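# Flip the grey finned box onto its fins

## Task

Flip the grey finned box over in place so it ends up resting flat on its fins, with its feet pointing upward.

## Robot and tools

Robot and frames. There are two arms, left_arm and right_arm, each a six-joint arm ending in a two-finger parallel gripper. The scene frame has its origin at table-top height, halfway between the nominal arm bases, with +z up, +x pointing out over the table and left_arm on the +y side. Arm names do not match image sides. The real bases are at left_arm (+0.026, +0.257, +0.013) m and right_arm (+0.001, -0.338, +0.037) m, each turned only slightly about z. Every hand pose, hand target, velocity and wrist-camera pose is given in that arm's own base frame. Fixed cameras and the table use the scene frame. The gripper's fingers point along its +z axis and separate along its y axis. end_effector_position is the spot between the finger pads, roughly 1 cm in from the tips. Printed poses can be off by a few centimetres.

execute_actions(actions, cameras). actions is a list of actions. Each action is a table of up to 15 rows, and each row is one 1/30 s control step. If fewer than 15 rows are given, the last row is repeated. Each row holds 14 numbers in [-1, 1], always for both arms: dx, dy, dz, rx, ry, rz, opening for left_arm, then the same seven for right_arm. The six pose numbers are an offset, not a pose. They are measured from that arm's Hand target as it stood when the action began, not from the previous row, and they run along that arm's base axes. Rotation is a rotation vector (rx, ry, rz) about the Hand target's position. The scale is 1.0 = 0.6 m or 180 degrees. A translation longer than 1.0 is shortened. Because every new action starts from the current Hand target, sending the same offset again moves the gripper further. opening is absolute: +1 is fully open (0.094 m) and -1 is closed. To keep an arm still, send zeros for its six pose numbers. The opening slot is never neutral, because 0 means half open, so repeat the arm's present opening. An empty actions list just returns the state. cameras picks which images come back: null or ["all"] gives all, [] gives none, and an unknown name voids the call.

move(target, speed, blend, opening_speed, blocking, cameras). target is either one 14-number row laid out as above, or a list of up to 15 such rows. Every row is an offset from the same starting Hand targets, not from the row before it. Each gripper follows a straight path and turns the short way round. The path does not avoid obstacles or the other arm. The whole move lasts at least 0.5 s and at most 10 s. speed is in m/s, from 0.002 to 4.3, default 0.25, and turns are limited to twice that value in rad/s. It can be one number or one per target. blend, in metres, rounds the corners of a list. opening_speed, 0.2 or more per second on the -1..1 scale, makes the fingers close or open gradually; use it on anything fragile. A change of opening partway through a list only takes effect once everything has come to rest at that point. blocking=false returns after about 0.5 s while the move keeps running. The result adds a "move:" line giving how the move ended (done, off_target, moving, held, fault) and which limits were triggered. limits=paced means the command was clipped. limits=held means steps were held back. An arm counts as done when it is at rest within 10 mm and 2 degrees of its target. Neither done nor off_target tells you whether something is touching. Faster moves drift further from the path and hit harder. Do not route a path close to an arm's own base, since that can flip its shoulder posture.

wait(seconds: 0 to 10) lets time pass while the arms hold their commands; a running move continues. stop brakes a running move. zoom_image(camera, region=[x0, y0, x1, y1]) enlarges part of the latest image from one camera, at most 504 pixels in each direction. Camera names are cam_head_left, cam_head_right, cam_high, cam_low, cam_left_wrist and cam_right_wrist, all 672x504. read_manual gives only licence texts. finished_scene(scene: 1 or 2) ends the scene and cannot be undone. Call it only once the box lies on its fins with its feet up and is stable without the robot.

Reading results. Each arm shows end_effector_position (m) and end_effector_quat_wxyz in its base frame, and its Hand target, which is the origin for its next offsets. Tool commands lists the current opening commands. Joint positions ends with the measured finger gap in metres. grip_measured uses the opening scale and reads up to about 2.7 mm too wide when empty. When squeezing a hard part it reads slightly below the part's width, so it will not show the moment of contact. grip_effort_nm is the motor effort (negative means closing) and is not a finger force. Joint torques include the arm's own weight and are noisy. Joint velocities "within noise" means that arm is at rest. A MOTOR HOT line appears at 85 °C. At 100 °C an OVER-TEMPERATURE FAULT makes that arm go limp for 30 to 60 s or more.

Control behaviour. Each step, the commanded orientation is clipped to within 40 degrees of the measured orientation. Friction and load can leave the gripper a few centimetres short of its target. The next command, even all zeros, requests the target again; if the gripper still falls short, send the remaining distance as an offset. An arm that is blocked keeps pushing until it is commanded back past its gripper. To release an object, command an opening well above grip_measured.

What to avoid. Do not let the box fall off the table or leave it off the table. Do not drop it from a height or release it while it is moving. Do not slam into the table or other fixed objects, or push very hard. Do not let the arms, grippers or wrist cameras collide, and never close one gripper on the other arm's fingers. Avoid holding an arm stretched out or pushing toward an unreachable pose, because motors heat up. Loose objects may be nudged by outside pushes now and then. Smooth, quick and low-effort motion is preferred.

Each tool is called as name(argument=value, ...), one argument or row to a line, values as JSON.

## Session

execute_actions(
  actions=[],
)

Scene clock: 0.00 s.
left_arm: end_effector_position=(+0.1935, +0.1162, +0.2045) grip_measured=+1.000 grip_effort_nm=n/a end_effector_quat_wxyz=(+0.168, +0.348, +0.922, -0.036) | right_arm: end_effector_position=(+0.3782, +0.0839, +0.3232) grip_measured=+1.000 grip_effort_nm=n/a end_effector_quat_wxyz=(+0.361, -0.079, +0.896, +0.245)
Joint positions: left_arm=[0.802 0.841 0.799 -1.459 0.338 1.512 0.094] | right_arm=[-0.008 0.898 0.937 -0.836 -0.525 0.036 0.094]
Joint velocities: within noise
Joint torques (N m): no reading
Heat: left arm: hottest elbow 33 °C; right arm: hottest waist 32 °C.
Hand target: left_arm +0.1971, +0.1200, +0.2124; +0.172, +0.350, +0.921, -0.027 | right_arm +0.3828, +0.0838, +0.3395; +0.376, -0.083, +0.890, +0.244
Tool commands: left_gripper/opening=+1.0 right_gripper/opening=+1.0

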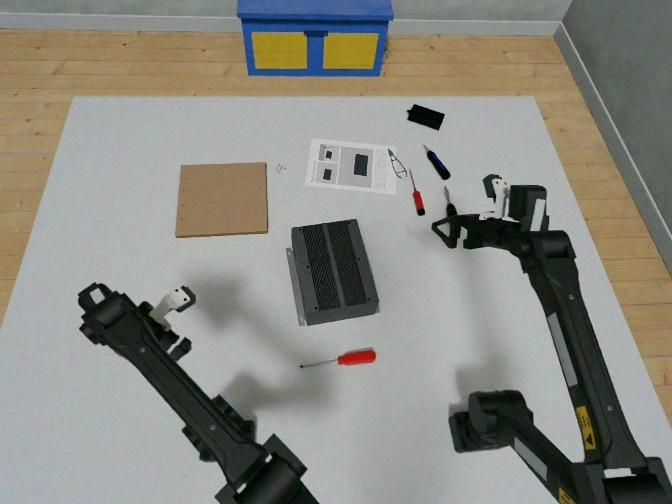

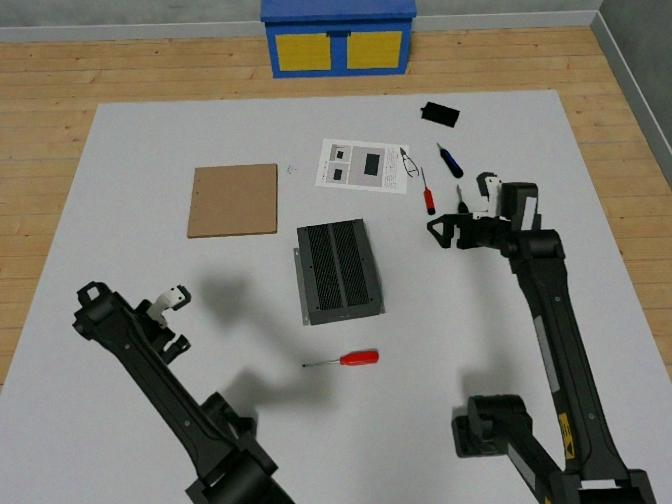

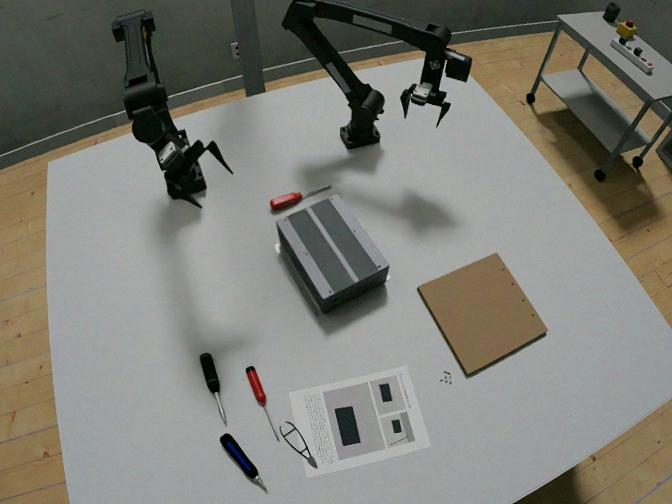

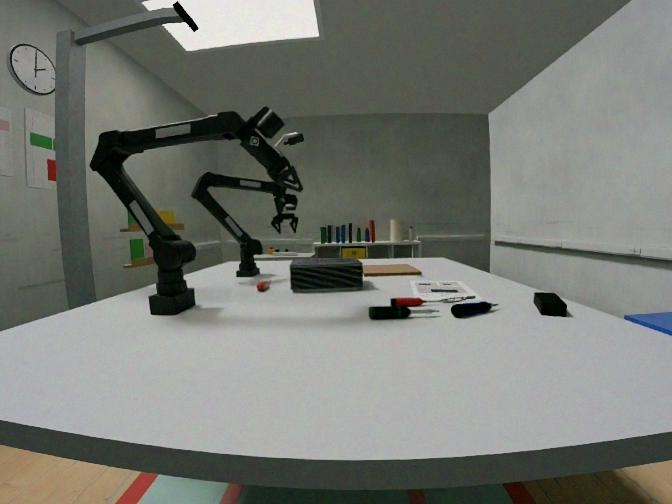

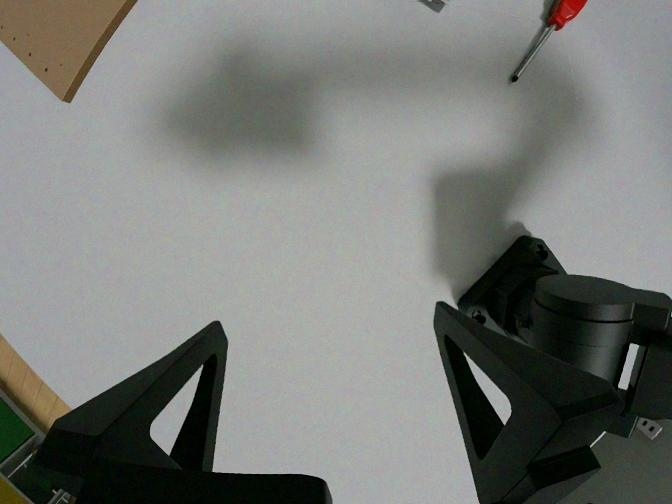

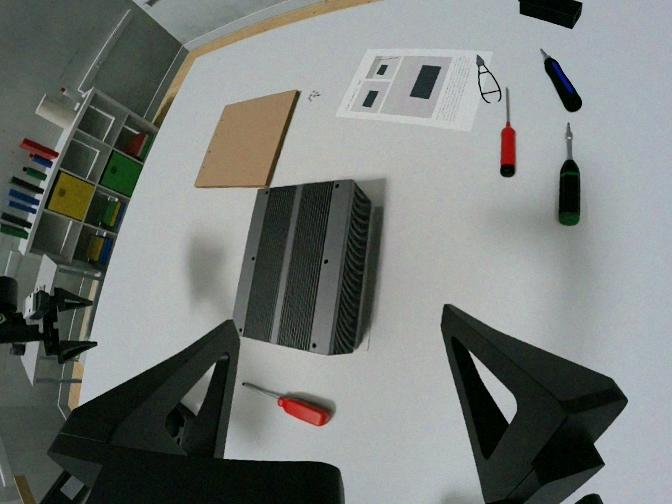

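zoom_image(
  camera="cam_head_left",
  region=[270, 200, 400, 340],
)

zoom_image(
  camera="cam_high",
  region=[250, 170, 420, 330],
)

zoom_image(
  camera="cam_low",
  region=[230, 230, 430, 330],
)

zoom_image(
  camera="cam_right_wrist",
  region=[210, 160, 410, 370],
)

Scaled by 3.600.

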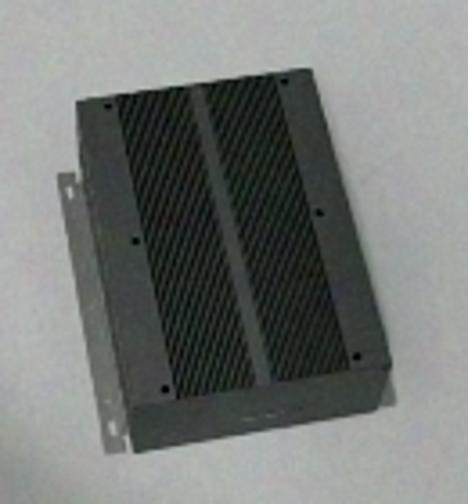

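Scaled by 2.965.

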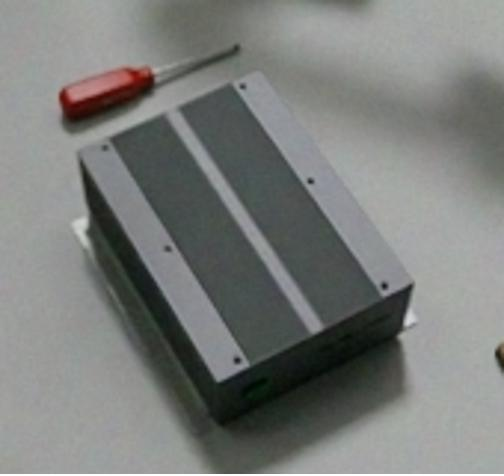

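Scaled by 2.520.

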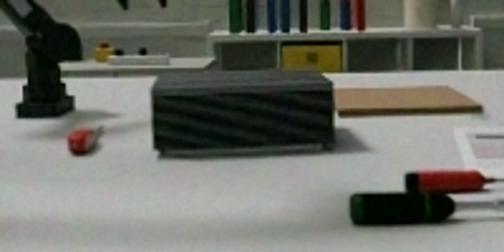

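Scaled by 2.400 from the camera's 672x504 image, which has a finer 960x720 frame.

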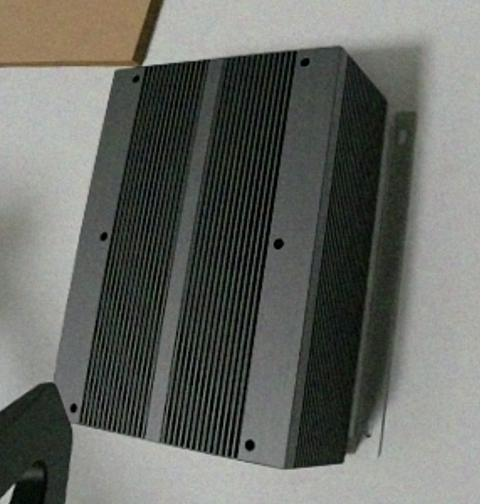

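move(
  target=[0.272,-0.25,-0.154,-0.1806,-0.087,-0.19,1,0.129,0.027,-0.366,-0.055,-0.118,0.335,1],
)

Scene clock: 145.93 s.
left_arm: end_effector_position=(+0.3452, -0.0315, +0.1157) grip_measured=+1.000 grip_effort_nm=0.022 end_effector_quat_wxyz=(+0.358, +0.527, +0.714, -0.290) | right_arm: end_effector_position=(+0.4451, +0.1028, +0.1119) grip_measured=+1.000 grip_effort_nm=-0.017 end_effector_quat_wxyz=(+0.338, -0.582, +0.670, +0.315)
Joint positions: left_arm=[0.332 1.409 0.775 -1.049 0.954 1.663 0.094] | right_arm=[-0.089 1.642 1.036 -0.942 -0.96 -1.508 0.094]
Joint velocities: within noise
Joint torques (N m): left_arm=[-1.61 -5.66 9.52 0.76 0.78 -0.07] | right_arm=[-1.26 -10.52 9.42 0.38 -0.69 -0.11]
Heat: left arm: hottest elbow 41 °C; right arm: hottest elbow 47 °C.
Hand target: left_arm +0.3602, -0.0300, +0.1199; +0.366, +0.540, +0.704, -0.281 | right_arm +0.4601, +0.1001, +0.1198; +0.345, -0.587, +0.665, +0.306
Off the commanded pose: left_arm 0.016 m, 2 deg | right_arm 0.017 m, 2 deg.
move: off_target (left_arm, right_arm)

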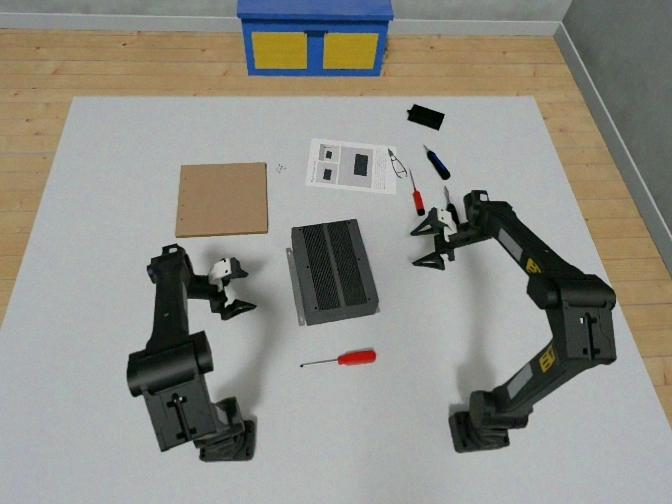

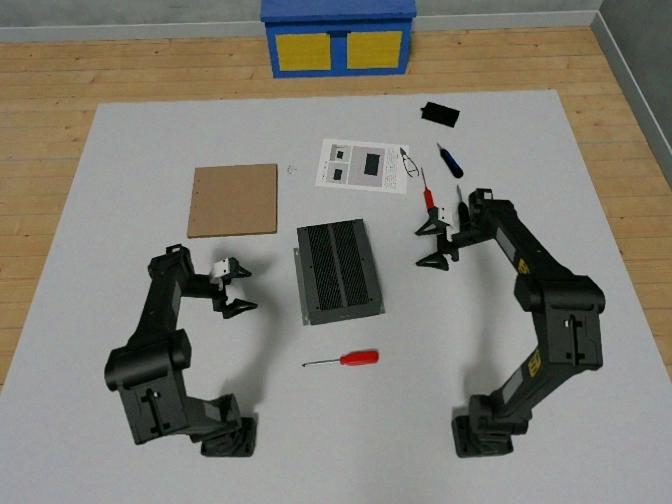

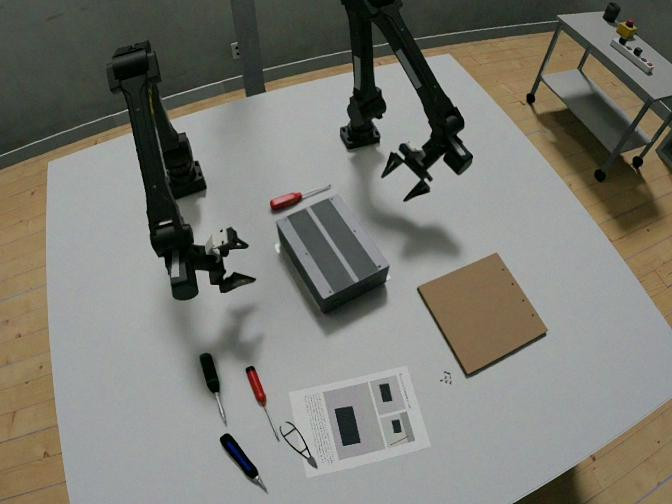

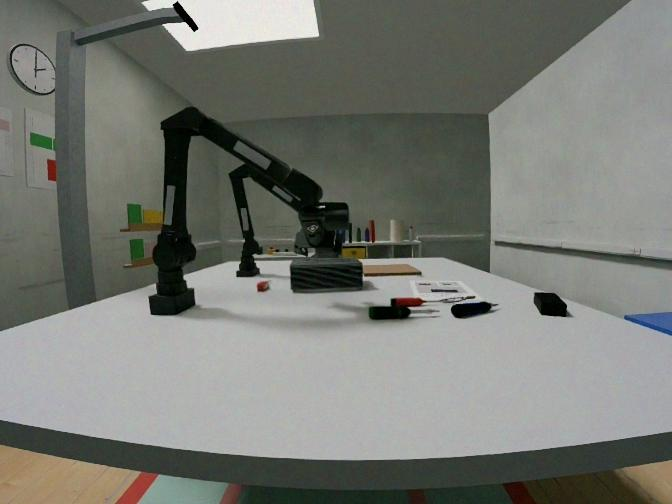

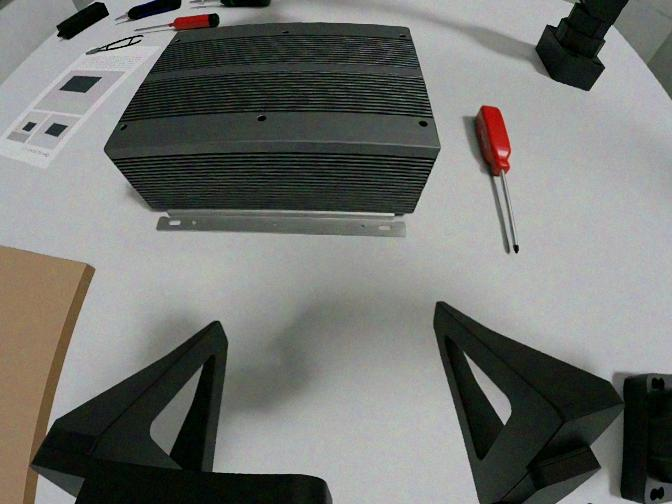

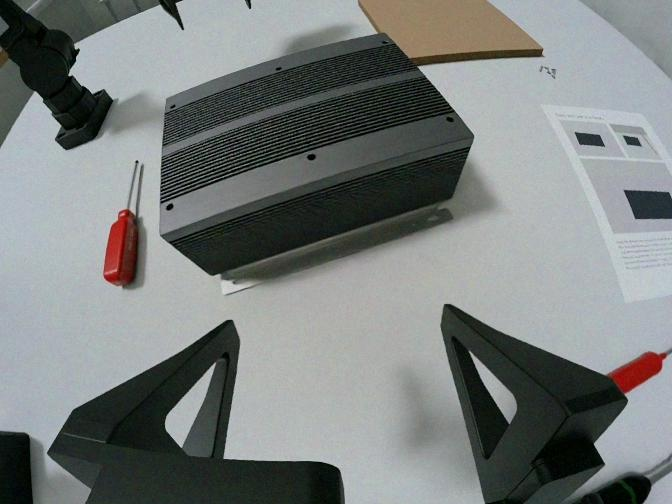

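zoom_image(
  camera="cam_left_wrist",
  region=[100, 120, 450, 250],
)

zoom_image(
  camera="cam_right_wrist",
  region=[150, 120, 480, 310],
)

Scaled by 1.440 from the camera's 672x504 image, which has a finer 960x720 frame.

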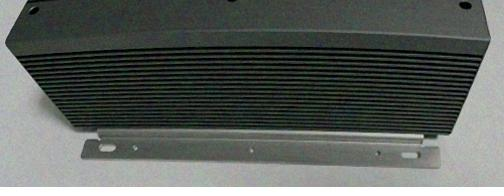

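Scaled by 1.527 from the camera's 672x504 image, which has a finer 960x720 frame.

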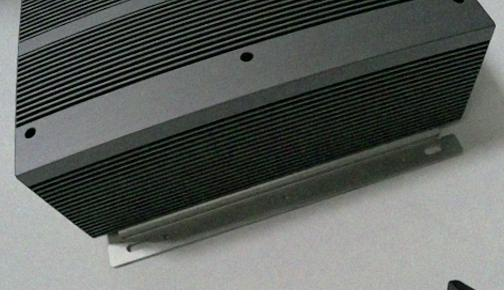

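move(
  target=[
    [0,0,0,0,0,0,1,0,-0.05,0,0.039,0.4264,-0.1793,1],
    [0,0,0,0,0,0,1,0.02,0.118,-0.127,0.039,0.4264,-0.1793,1],
  ],
)

Scene clock: 298.93 s.
left_arm: end_effector_position=(+0.3454, -0.0314, +0.1156) grip_measured=+1.000 grip_effort_nm=0.022 end_effector_quat_wxyz=(+0.358, +0.528, +0.713, -0.290) | right_arm: end_effector_position=(+0.4705, +0.1696, +0.0401) grip_measured=+1.000 grip_effort_nm=-0.012 end_effector_quat_wxyz=(-0.041, -0.059, +0.841, +0.537)
Joint positions: left_arm=[0.332 1.409 0.775 -1.049 0.954 1.664 0.094] | right_arm=[0.028 1.986 1.22 -1.055 -1.122 -0.268 0.094]
Joint velocities: within noise
Joint torques (N m): left_arm=[-1.55 -5.89 9.54 0.72 0.79 -0.07] | right_arm=[-0.21 -16.21 5.41 0.59 -0.71 -0.1]
Heat: left arm: hottest elbow 44 °C; right arm: hottest elbow 41 °C.
Hand target: left_arm +0.3602, -0.0300, +0.1199; +0.366, +0.540, +0.704, -0.281 | right_arm +0.4722, +0.1708, +0.0436; -0.037, -0.060, +0.841, +0.536
Off the commanded pose: left_arm 0.015 m, 2 deg | right_arm 0.004 m, 0 deg.
move: off_target (left_arm)

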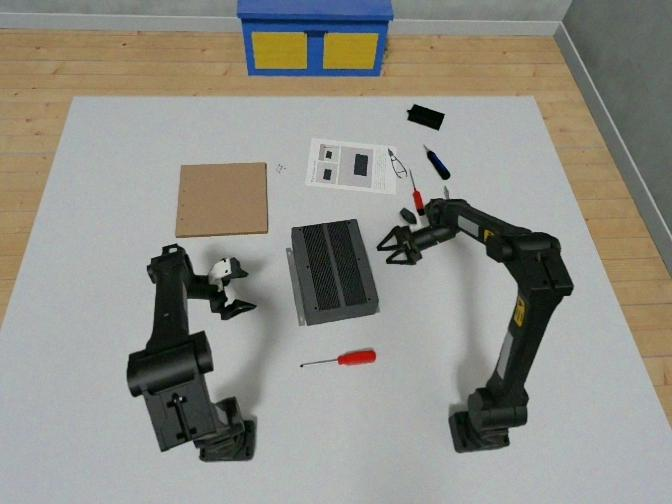

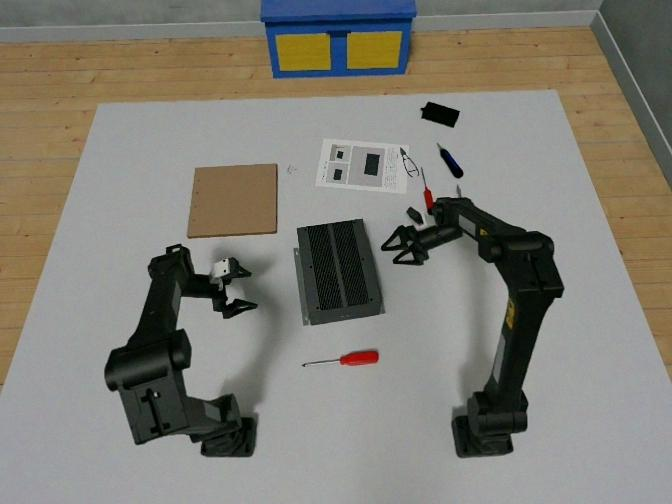

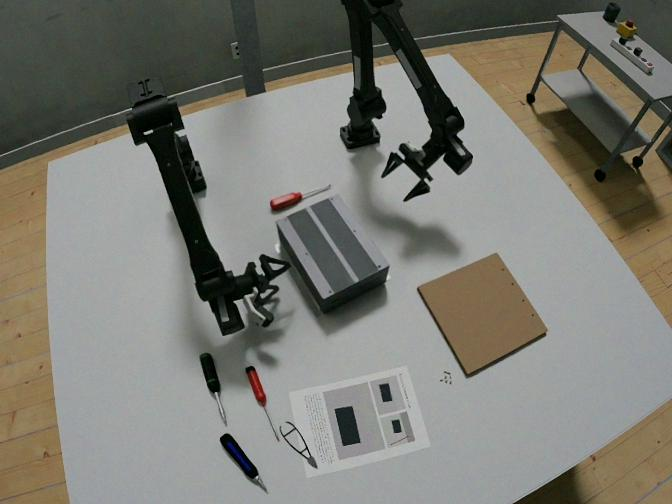

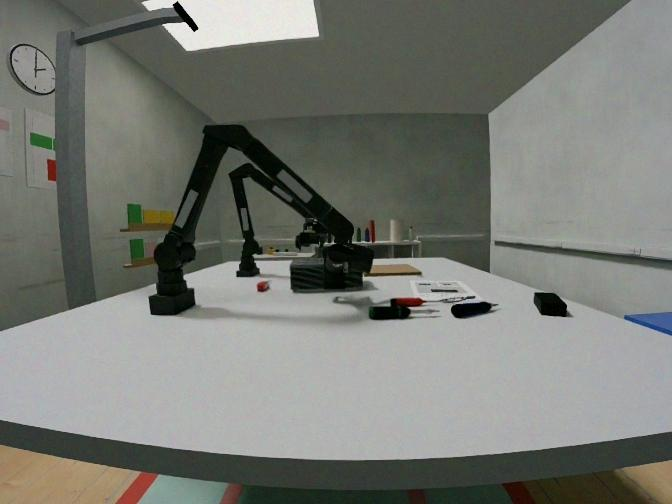

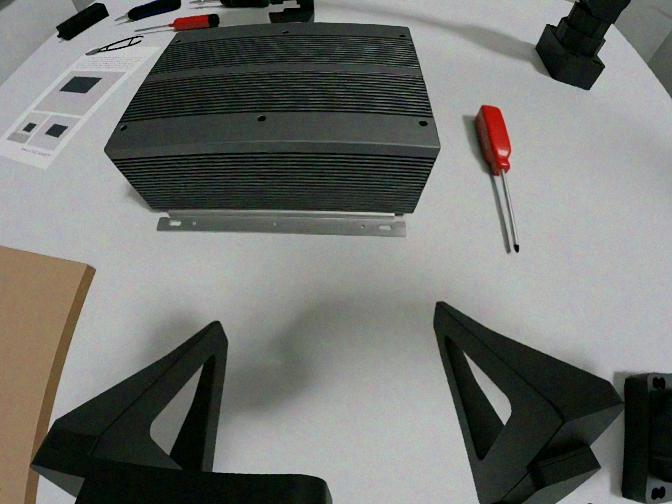

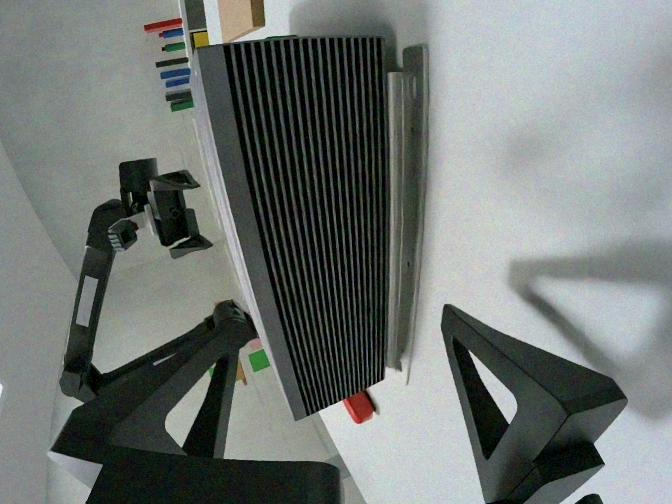

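zoom_image(
  camera="cam_right_wrist",
  region=[330, 20, 490, 400],
)

Scaled by 1.326 from the camera's 672x504 image, which has a finer 960x720 frame.

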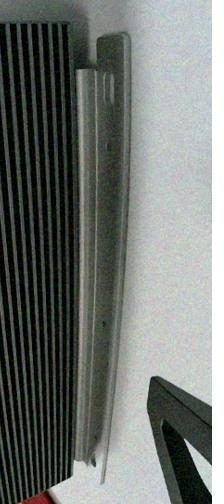

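move(
  target=[0,0,0,0,0,0,1,-0.025,0.075,-0.036,0,0,0,1],
  speed=0.1,
  cameras=["cam_right_wrist","cam_low"],
)

zoom_image(
  camera="cam_right_wrist",
  region=[150, 120, 500, 420],
)

Scene clock: 316.57 s.
left_arm: end_effector_position=(+0.3454, -0.0314, +0.1156) grip_measured=+1.000 grip_effort_nm=0.017 end_effector_quat_wxyz=(+0.358, +0.528, +0.713, -0.290) | right_arm: end_effector_position=(+0.4601, +0.1994, +0.0148) grip_measured=+1.000 grip_effort_nm=-0.007 end_effector_quat_wxyz=(-0.037, -0.044, +0.842, +0.536)
Joint positions: left_arm=[0.332 1.409 0.775 -1.049 0.954 1.664 0.094] | right_arm=[0.09 1.982 1.126 -0.78 -1.134 -0.056 0.094]
Joint velocities: within noise
Joint torques (N m): left_arm=[-1.61 -5.77 9.52 0.69 0.8 -0.07] | right_arm=[2.43 -16.97 5.26 0.84 -0.75 0.03]
Heat: left arm: hottest elbow 44 °C; right arm: hottest elbow 40 °C.
Hand target: left_arm +0.3602, -0.0300, +0.1199; +0.366, +0.540, +0.704, -0.281 | right_arm +0.4571, +0.2159, +0.0220; -0.037, -0.060, +0.841, +0.536
Off the commanded pose: left_arm 0.016 m, 2 deg | right_arm 0.018 m, 2 deg.
move: off_target (left_arm, right_arm)
Images, in order (width x height): cam_low 672x504, cam_right_wrist 672x504.

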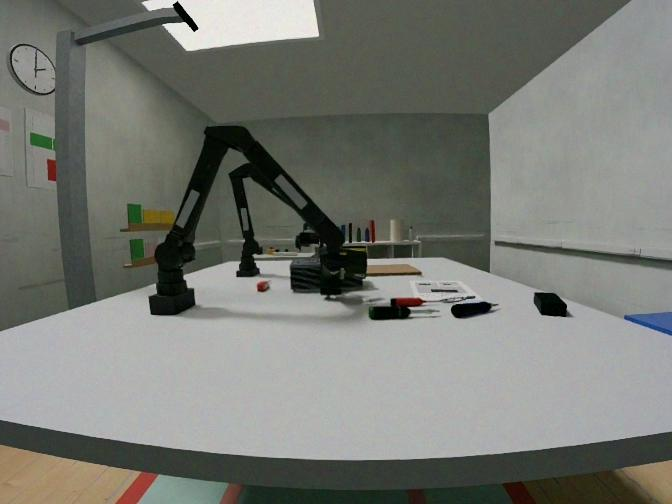

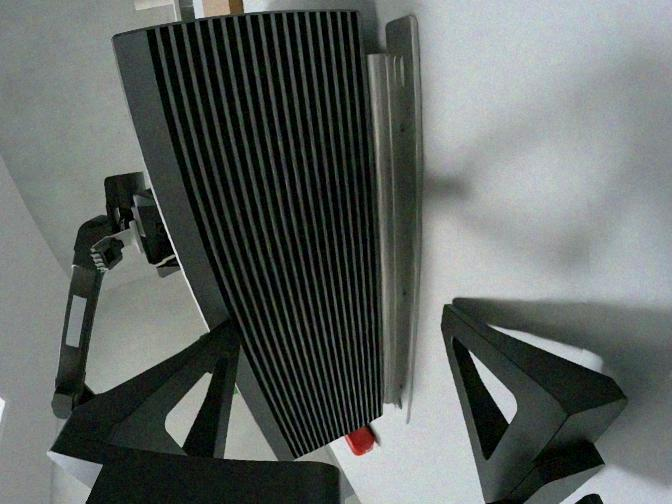

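Scaled by 1.440 from the camera's 672x504 image, which has a finer 960x720 frame.

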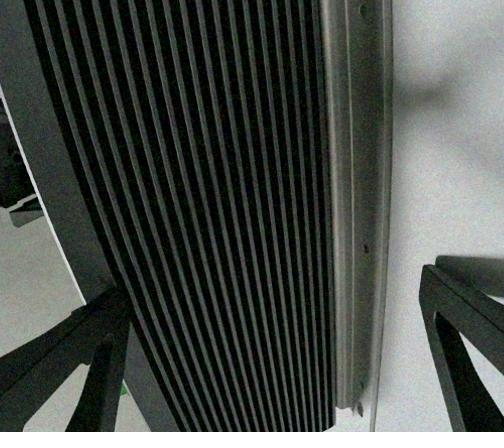

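move(
  target=[
    [0,0,0,0,0,0,1,0.007,-0.035,0.005,0,0,0,1],
    [0,0,0,0,0,0,1,0.007,-0.035,0,0.0385,0.0055,0,1],
  ],
  speed=0.15,
  cameras=["cam_right_wrist"],
)

zoom_image(
  camera="cam_right_wrist",
  region=[150, 120, 500, 420],
)

Scene clock: 355.63 s.
left_arm: end_effector_position=(+0.3454, -0.0314, +0.1156) grip_measured=+1.000 grip_effort_nm=0.017 end_effector_quat_wxyz=(+0.358, +0.528, +0.713, -0.290) | right_arm: end_effector_position=(+0.4475, +0.1999, +0.0199) grip_measured=+1.000 grip_effort_nm=-0.007 end_effector_quat_wxyz=(-0.052, -0.056, +0.808, +0.584)
Joint positions: left_arm=[0.332 1.409 0.775 -1.049 0.954 1.664 0.094] | right_arm=[0.078 2.027 1.145 -0.929 -1.245 -0.233 0.094]
Joint velocities: within noise
Joint torques (N m): left_arm=[-1.67 -5.77 9.52 0.68 0.8 -0.06] | right_arm=[-1.96 -14.15 6.99 -0.05 -0.88 -0.22]
Heat: left arm: hottest elbow 44 °C; right arm: hottest elbow 37 °C.
Hand target: left_arm +0.3602, -0.0300, +0.1199; +0.366, +0.540, +0.704, -0.281 | right_arm +0.4614, +0.1948, +0.0221; -0.041, -0.058, +0.807, +0.587
Off the commanded pose: left_arm 0.016 m, 2 deg | right_arm 0.015 m, 1 deg.
move: off_target (left_arm, right_arm)
Images, in order (width x height): cam_right_wrist 672x504.

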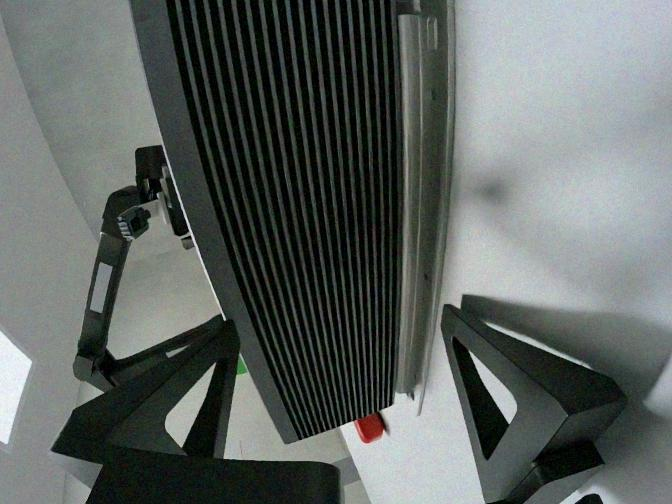

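Scaled by 1.440 from the camera's 672x504 image, which has a finer 960x720 frame.

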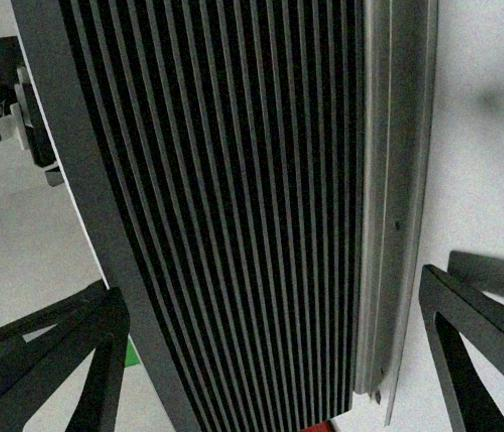

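move(
  target=[0,0,0,0,0,0,1,0.0227,0.062,-0.004,0,0,0,1],
  speed=0.06,
  cameras=["cam_right_wrist"],
)

zoom_image(
  camera="cam_right_wrist",
  region=[150, 120, 500, 420],
)

Scene clock: 365.80 s.
left_arm: end_effector_position=(+0.3454, -0.0314, +0.1156) grip_measured=+1.000 grip_effort_nm=0.022 end_effector_quat_wxyz=(+0.358, +0.528, +0.713, -0.290) | right_arm: end_effector_position=(+0.4729, +0.2059, +0.0176) grip_measured=+1.000 grip_effort_nm=-0.002 end_effector_quat_wxyz=(-0.034, -0.035, +0.809, +0.586)
Joint positions: left_arm=[0.332 1.409 0.775 -1.049 0.954 1.664 0.094] | right_arm=[0.085 2.032 1.153 -0.741 -1.255 -0.036 0.094]
Joint velocities: within noise
Joint torques (N m): left_arm=[-1.73 -5.77 9.54 0.72 0.8 -0.06] | right_arm=[3.25 -14.92 6.93 0.9 -0.86 0.04]
Heat: left arm: hottest elbow 44 °C; right arm: hottest elbow 38 °C.
Hand target: left_arm +0.3602, -0.0300, +0.1199; +0.366, +0.540, +0.704, -0.281 | right_arm +0.4749, +0.2320, +0.0195; -0.041, -0.057, +0.807, +0.587
Off the commanded pose: left_arm 0.016 m, 2 deg | right_arm 0.026 m, 3 deg.
move: off_target (left_arm, right_arm)
Images, in order (width x height): cam_right_wrist 672x504.

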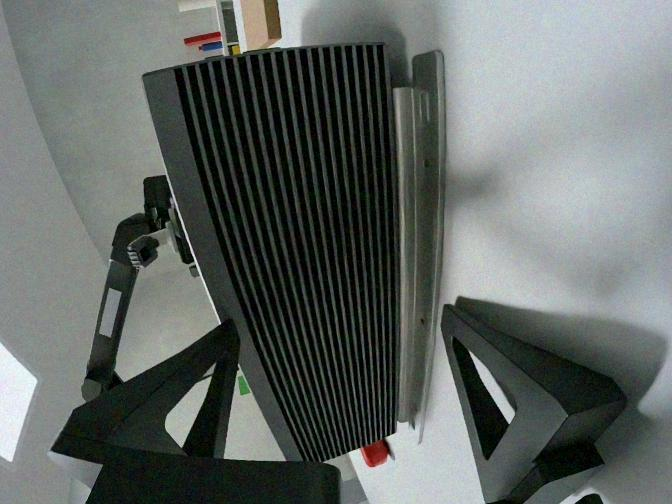

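Scaled by 1.440 from the camera's 672x504 image, which has a finer 960x720 frame.

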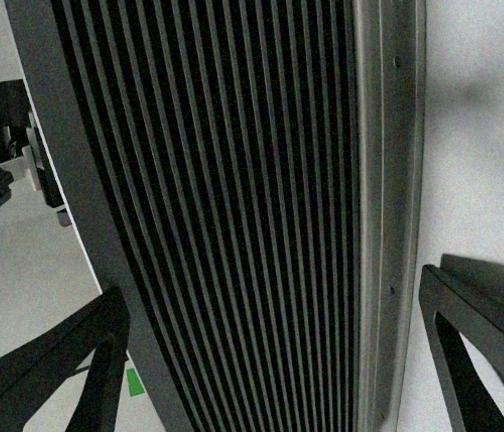

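execute_actions(
  actions=[],
  cameras=["cam_low","cam_high","cam_left_wrist"],
)

zoom_image(
  camera="cam_low",
  region=[270, 230, 390, 310],
)

zoom_image(
  camera="cam_high",
  region=[210, 190, 400, 340],
)

Scene clock: 388.00 s.
left_arm: end_effector_position=(+0.3454, -0.0314, +0.1156) grip_measured=+1.000 grip_effort_nm=0.022 end_effector_quat_wxyz=(+0.358, +0.528, +0.713, -0.290) | right_arm: end_effector_position=(+0.4730, +0.2059, +0.0176) grip_measured=+1.000 grip_effort_nm=-0.002 end_effector_quat_wxyz=(-0.034, -0.035, +0.809, +0.586)
Joint positions: left_arm=[0.332 1.409 0.775 -1.049 0.954 1.664 0.094] | right_arm=[0.085 2.032 1.153 -0.741 -1.255 -0.036 0.094]
Joint velocities: within noise
Joint torques (N m): left_arm=[-1.61 -5.83 9.52 0.75 0.79 -0.06] | right_arm=[3.84 -14.74 6.95 0.94 -0.81 0.02]
Heat: left arm: hottest elbow 44 °C; right arm: hottest elbow 37 °C.
Hand target: left_arm +0.3602, -0.0300, +0.1199; +0.366, +0.540, +0.704, -0.281 | right_arm +0.4749, +0.2320, +0.0195; -0.041, -0.058, +0.807, +0.587
Tool commands: left_gripper/opening=+1.0 right_gripper/opening=+1.0
Off the commanded pose: left_arm 0.016 m, 2 deg | right_arm 0.026 m, 3 deg.
Images, in order (width x height): cam_high 672x504, cam_low 672x504, cam_left_wrist 672x504.

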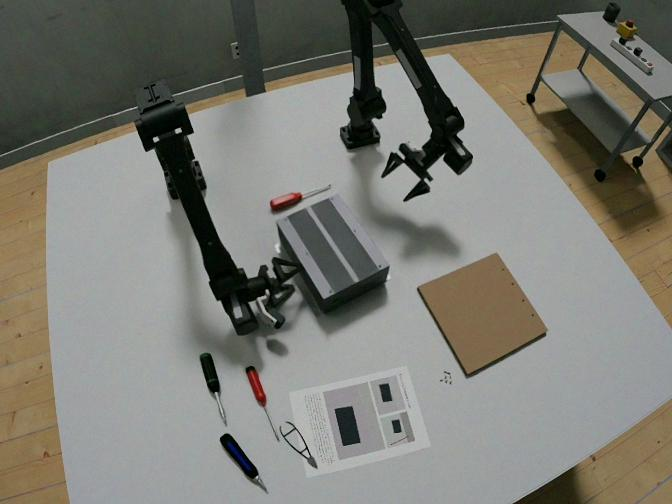

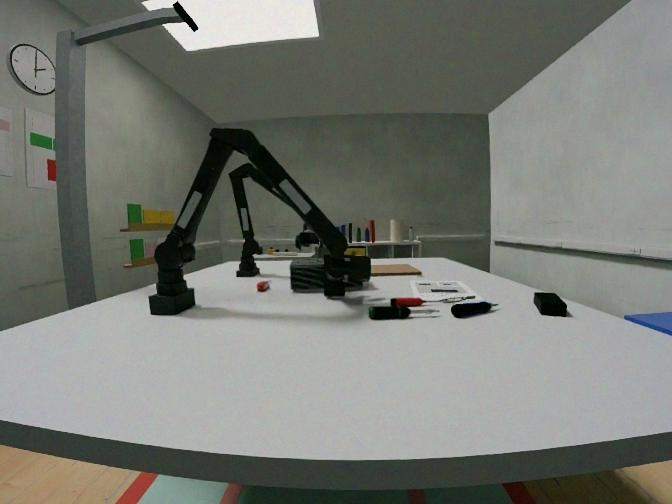

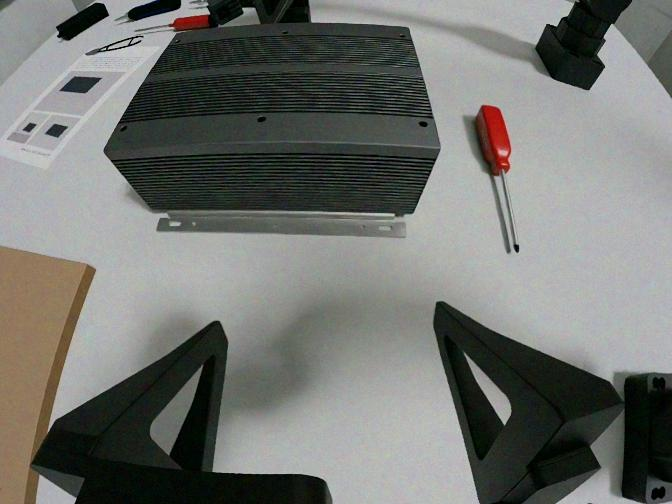

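Scaled by 4.200.

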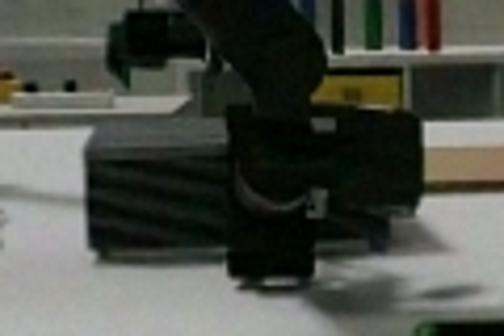

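Scaled by 2.653.

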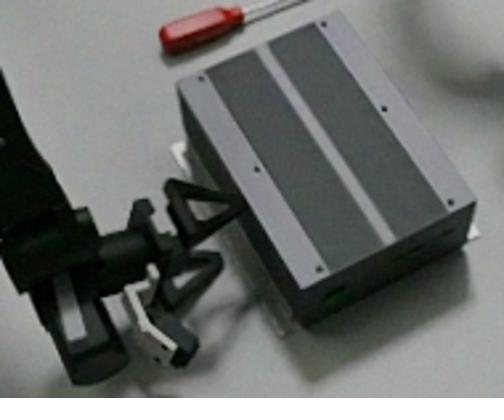

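move(
  target=[
    [0,0,0,0,0,0,1,0.003,-0.052,0.0,0,0,0,1],
    [0,0,0,0,0,0,1,0.003,-0.052,0.013,0,0,0,1],
    [0,0,0,0,0,0,1,0,0,0.013,0,0,0,1],
  ],
  speed=0.08,
  cameras=["cam_right_wrist"],
)

zoom_image(
  camera="cam_right_wrist",
  region=[150, 120, 500, 420],
)

Scene clock: 400.63 s.
left_arm: end_effector_position=(+0.3454, -0.0314, +0.1156) grip_measured=+1.000 grip_effort_nm=0.022 end_effector_quat_wxyz=(+0.358, +0.528, +0.713, -0.290) | right_arm: end_effector_position=(+0.4807, +0.2069, +0.0196) grip_measured=+1.000 grip_effort_nm=-0.007 end_effector_quat_wxyz=(-0.034, -0.036, +0.809, +0.586)
Joint positions: left_arm=[0.332 1.409 0.775 -1.049 0.954 1.664 0.094] | right_arm=[0.086 2.041 1.181 -0.759 -1.254 -0.038 0.094]
Joint velocities: within noise
Joint torques (N m): left_arm=[-1.73 -5.89 9.5 0.73 0.78 -0.06] | right_arm=[3.72 -16.56 5.22 0.88 -0.9 0.01]
Heat: left arm: hottest elbow 44 °C; right arm: hottest elbow 37 °C.
Hand target: left_arm +0.3602, -0.0300, +0.1199; +0.366, +0.540, +0.704, -0.281 | right_arm +0.4749, +0.2321, +0.0273; -0.041, -0.058, +0.807, +0.586
Off the commanded pose: left_arm 0.016 m, 2 deg | right_arm 0.027 m, 3 deg.
move: off_target (left_arm, right_arm)
Images, in order (width x height): cam_right_wrist 672x504.

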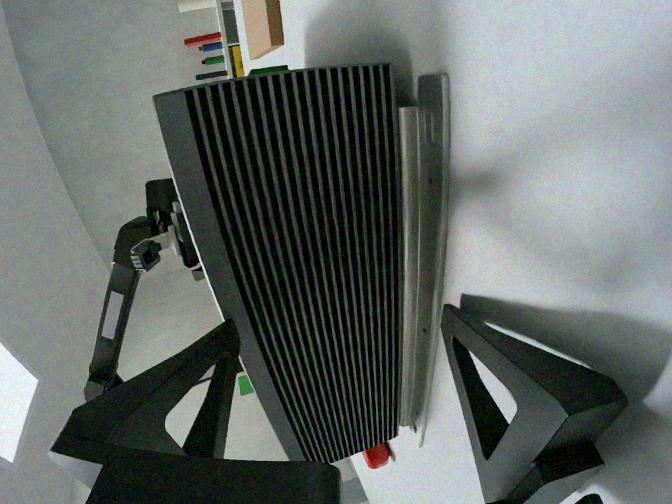

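Scaled by 1.440 from the camera's 672x504 image, which has a finer 960x720 frame.

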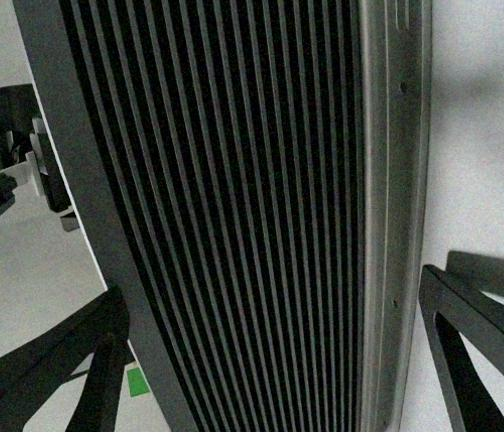

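move(
  target=[
    [0,0,0,0,0,0,1,0,-0.06,0.0,0,0,0,1],
    [0,0,0,0,0,0,1,-0.008,-0.06,0.025,0,0,0,1],
    [0,0,0,0,0,0,1,-0.012,0.01,0.022,0,0,0,1],
  ],
  speed=0.08,
  cameras=["cam_right_wrist"],
)

zoom_image(
  camera="cam_right_wrist",
  region=[150, 120, 500, 420],
)

Scene clock: 409.53 s.
left_arm: end_effector_position=(+0.3454, -0.0314, +0.1156) grip_measured=+1.000 grip_effort_nm=0.017 end_effector_quat_wxyz=(+0.358, +0.528, +0.713, -0.290) | right_arm: end_effector_position=(+0.4668, +0.2336, +0.0324) grip_measured=+1.000 grip_effort_nm=-0.002 end_effector_quat_wxyz=(-0.047, -0.050, +0.808, +0.586)
Joint positions: left_arm=[0.332 1.409 0.775 -1.049 0.954 1.664 0.094] | right_arm=[0.142 2.002 1.157 -0.725 -1.256 0.018 0.094]
Joint velocities: within noise
Joint torques (N m): left_arm=[-1.73 -5.95 9.55 0.72 0.79 -0.06] | right_arm=[0.15 -17.14 5.09 1.03 -0.76 -0.06]
Heat: left arm: hottest elbow 44 °C; right arm: hottest elbow 37 °C.
Hand target: left_arm +0.3602, -0.0300, +0.1199; +0.366, +0.540, +0.704, -0.281 | right_arm +0.4678, +0.2380, +0.0405; -0.041, -0.058, +0.807, +0.587
Off the commanded pose: left_arm 0.016 m, 2 deg | right_arm 0.009 m, 1 deg.
move: off_target (left_arm)
Images, in order (width x height): cam_right_wrist 672x504.

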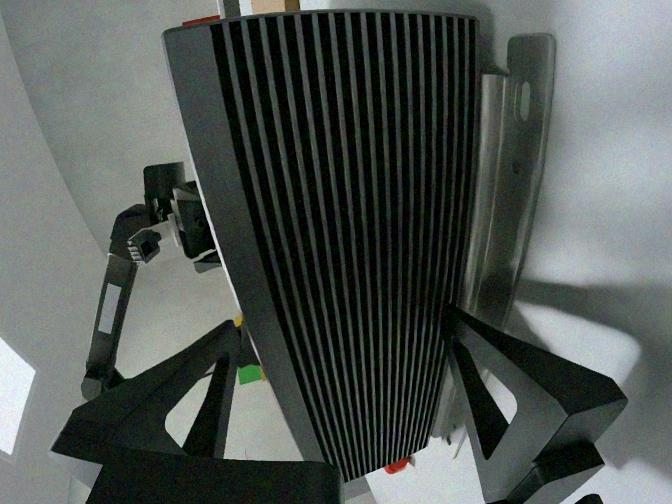

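Scaled by 1.440 from the camera's 672x504 image, which has a finer 960x720 frame.

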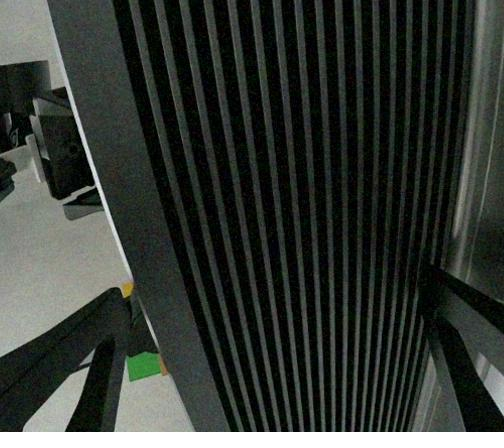

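move(
  target=[
    [0,0,0,0,0,0,1,0,-0.025,0.0,0,0,0,1],
    [0,0,0,0,0,0,1,0,-0.025,-0.015,0,0,0,1],
    [0,0,0,0,0,0,1,0,0.01,-0.015,0,0,0,1],
  ],
  speed=0.06,
  cameras=["cam_right_wrist"],
)

zoom_image(
  camera="cam_right_wrist",
  region=[150, 120, 500, 420],
)

Scene clock: 418.83 s.
left_arm: end_effector_position=(+0.3454, -0.0314, +0.1156) grip_measured=+1.000 grip_effort_nm=0.022 end_effector_quat_wxyz=(+0.358, +0.528, +0.713, -0.290) | right_arm: end_effector_position=(+0.4713, +0.2362, +0.0319) grip_measured=+1.000 grip_effort_nm=-0.007 end_effector_quat_wxyz=(-0.039, -0.050, +0.807, +0.587)
Joint positions: left_arm=[0.332 1.409 0.775 -1.049 0.954 1.664 0.094] | right_arm=[0.146 2.001 1.152 -0.668 -1.257 0.06 0.094]
Joint velocities: within noise
Joint torques (N m): left_arm=[-1.61 -5.77 9.54 0.7 0.78 -0.07] | right_arm=[0.79 -15.68 4.98 1.06 -0.68 -0.11]
Heat: left arm: hottest elbow 44 °C; right arm: hottest elbow 37 °C.
Hand target: left_arm +0.3602, -0.0300, +0.1199; +0.366, +0.540, +0.704, -0.281 | right_arm +0.4677, +0.2441, +0.0317; -0.041, -0.058, +0.807, +0.587
Off the commanded pose: left_arm 0.016 m, 2 deg | right_arm 0.009 m, 1 deg.
move: off_target (left_arm)
Images, in order (width x height): cam_right_wrist 672x504.

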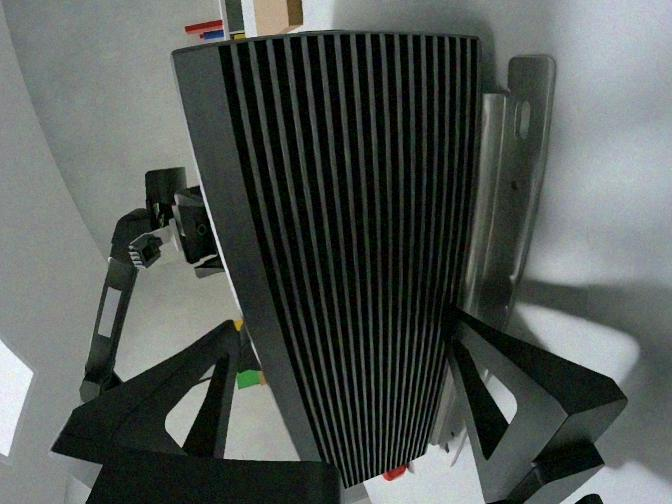

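Scaled by 1.440 from the camera's 672x504 image, which has a finer 960x720 frame.

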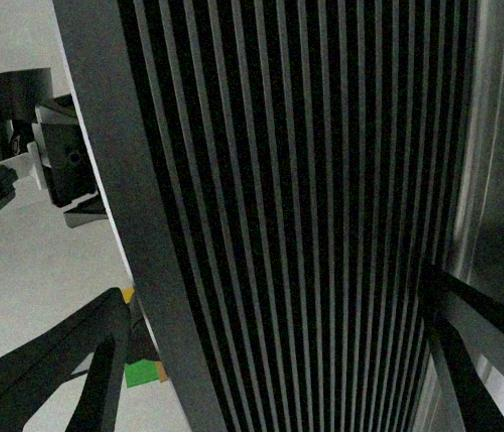

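move(
  target=[
    [0,0,0,0,0,0,1,0,-0.035,0.0,0,0,0,1],
    [0,0,0,0,0,0,1,0,-0.035,-0.02,0,0,0,1],
  ],
  speed=0.06,
  cameras=["cam_right_wrist"],
)

zoom_image(
  camera="cam_right_wrist",
  region=[150, 120, 500, 420],
)

Scene clock: 425.23 s.
left_arm: end_effector_position=(+0.3454, -0.0314, +0.1156) grip_measured=+1.000 grip_effort_nm=0.017 end_effector_quat_wxyz=(+0.358, +0.528, +0.713, -0.290) | right_arm: end_effector_position=(+0.4613, +0.2296, +0.0239) grip_measured=+1.000 grip_effort_nm=-0.002 end_effector_quat_wxyz=(-0.045, -0.061, +0.805, +0.588)
Joint positions: left_arm=[0.332 1.409 0.775 -1.049 0.954 1.664 0.094] | right_arm=[0.135 2.02 1.152 -0.752 -1.261 -0.051 0.094]
Joint velocities: within noise
Joint torques (N m): left_arm=[-1.61 -5.83 9.54 0.69 0.79 -0.06] | right_arm=[-2.43 -13.45 6.19 0.05 -0.55 -0.28]
Heat: left arm: hottest elbow 44 °C; right arm: hottest elbow 37 °C.
Hand target: left_arm +0.3602, -0.0300, +0.1199; +0.366, +0.540, +0.704, -0.281 | right_arm +0.4677, +0.2230, +0.0196; -0.041, -0.058, +0.807, +0.587
Off the commanded pose: left_arm 0.016 m, 2 deg | right_arm 0.010 m, 1 deg.
move: off_target (left_arm)
Images, in order (width x height): cam_right_wrist 672x504.

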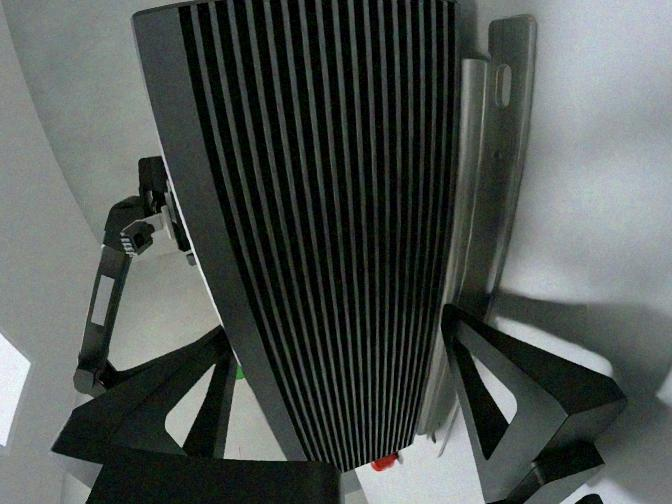

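Scaled by 1.440 from the camera's 672x504 image, which has a finer 960x720 frame.

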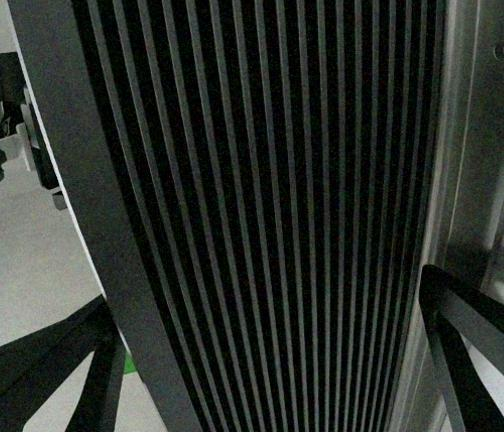

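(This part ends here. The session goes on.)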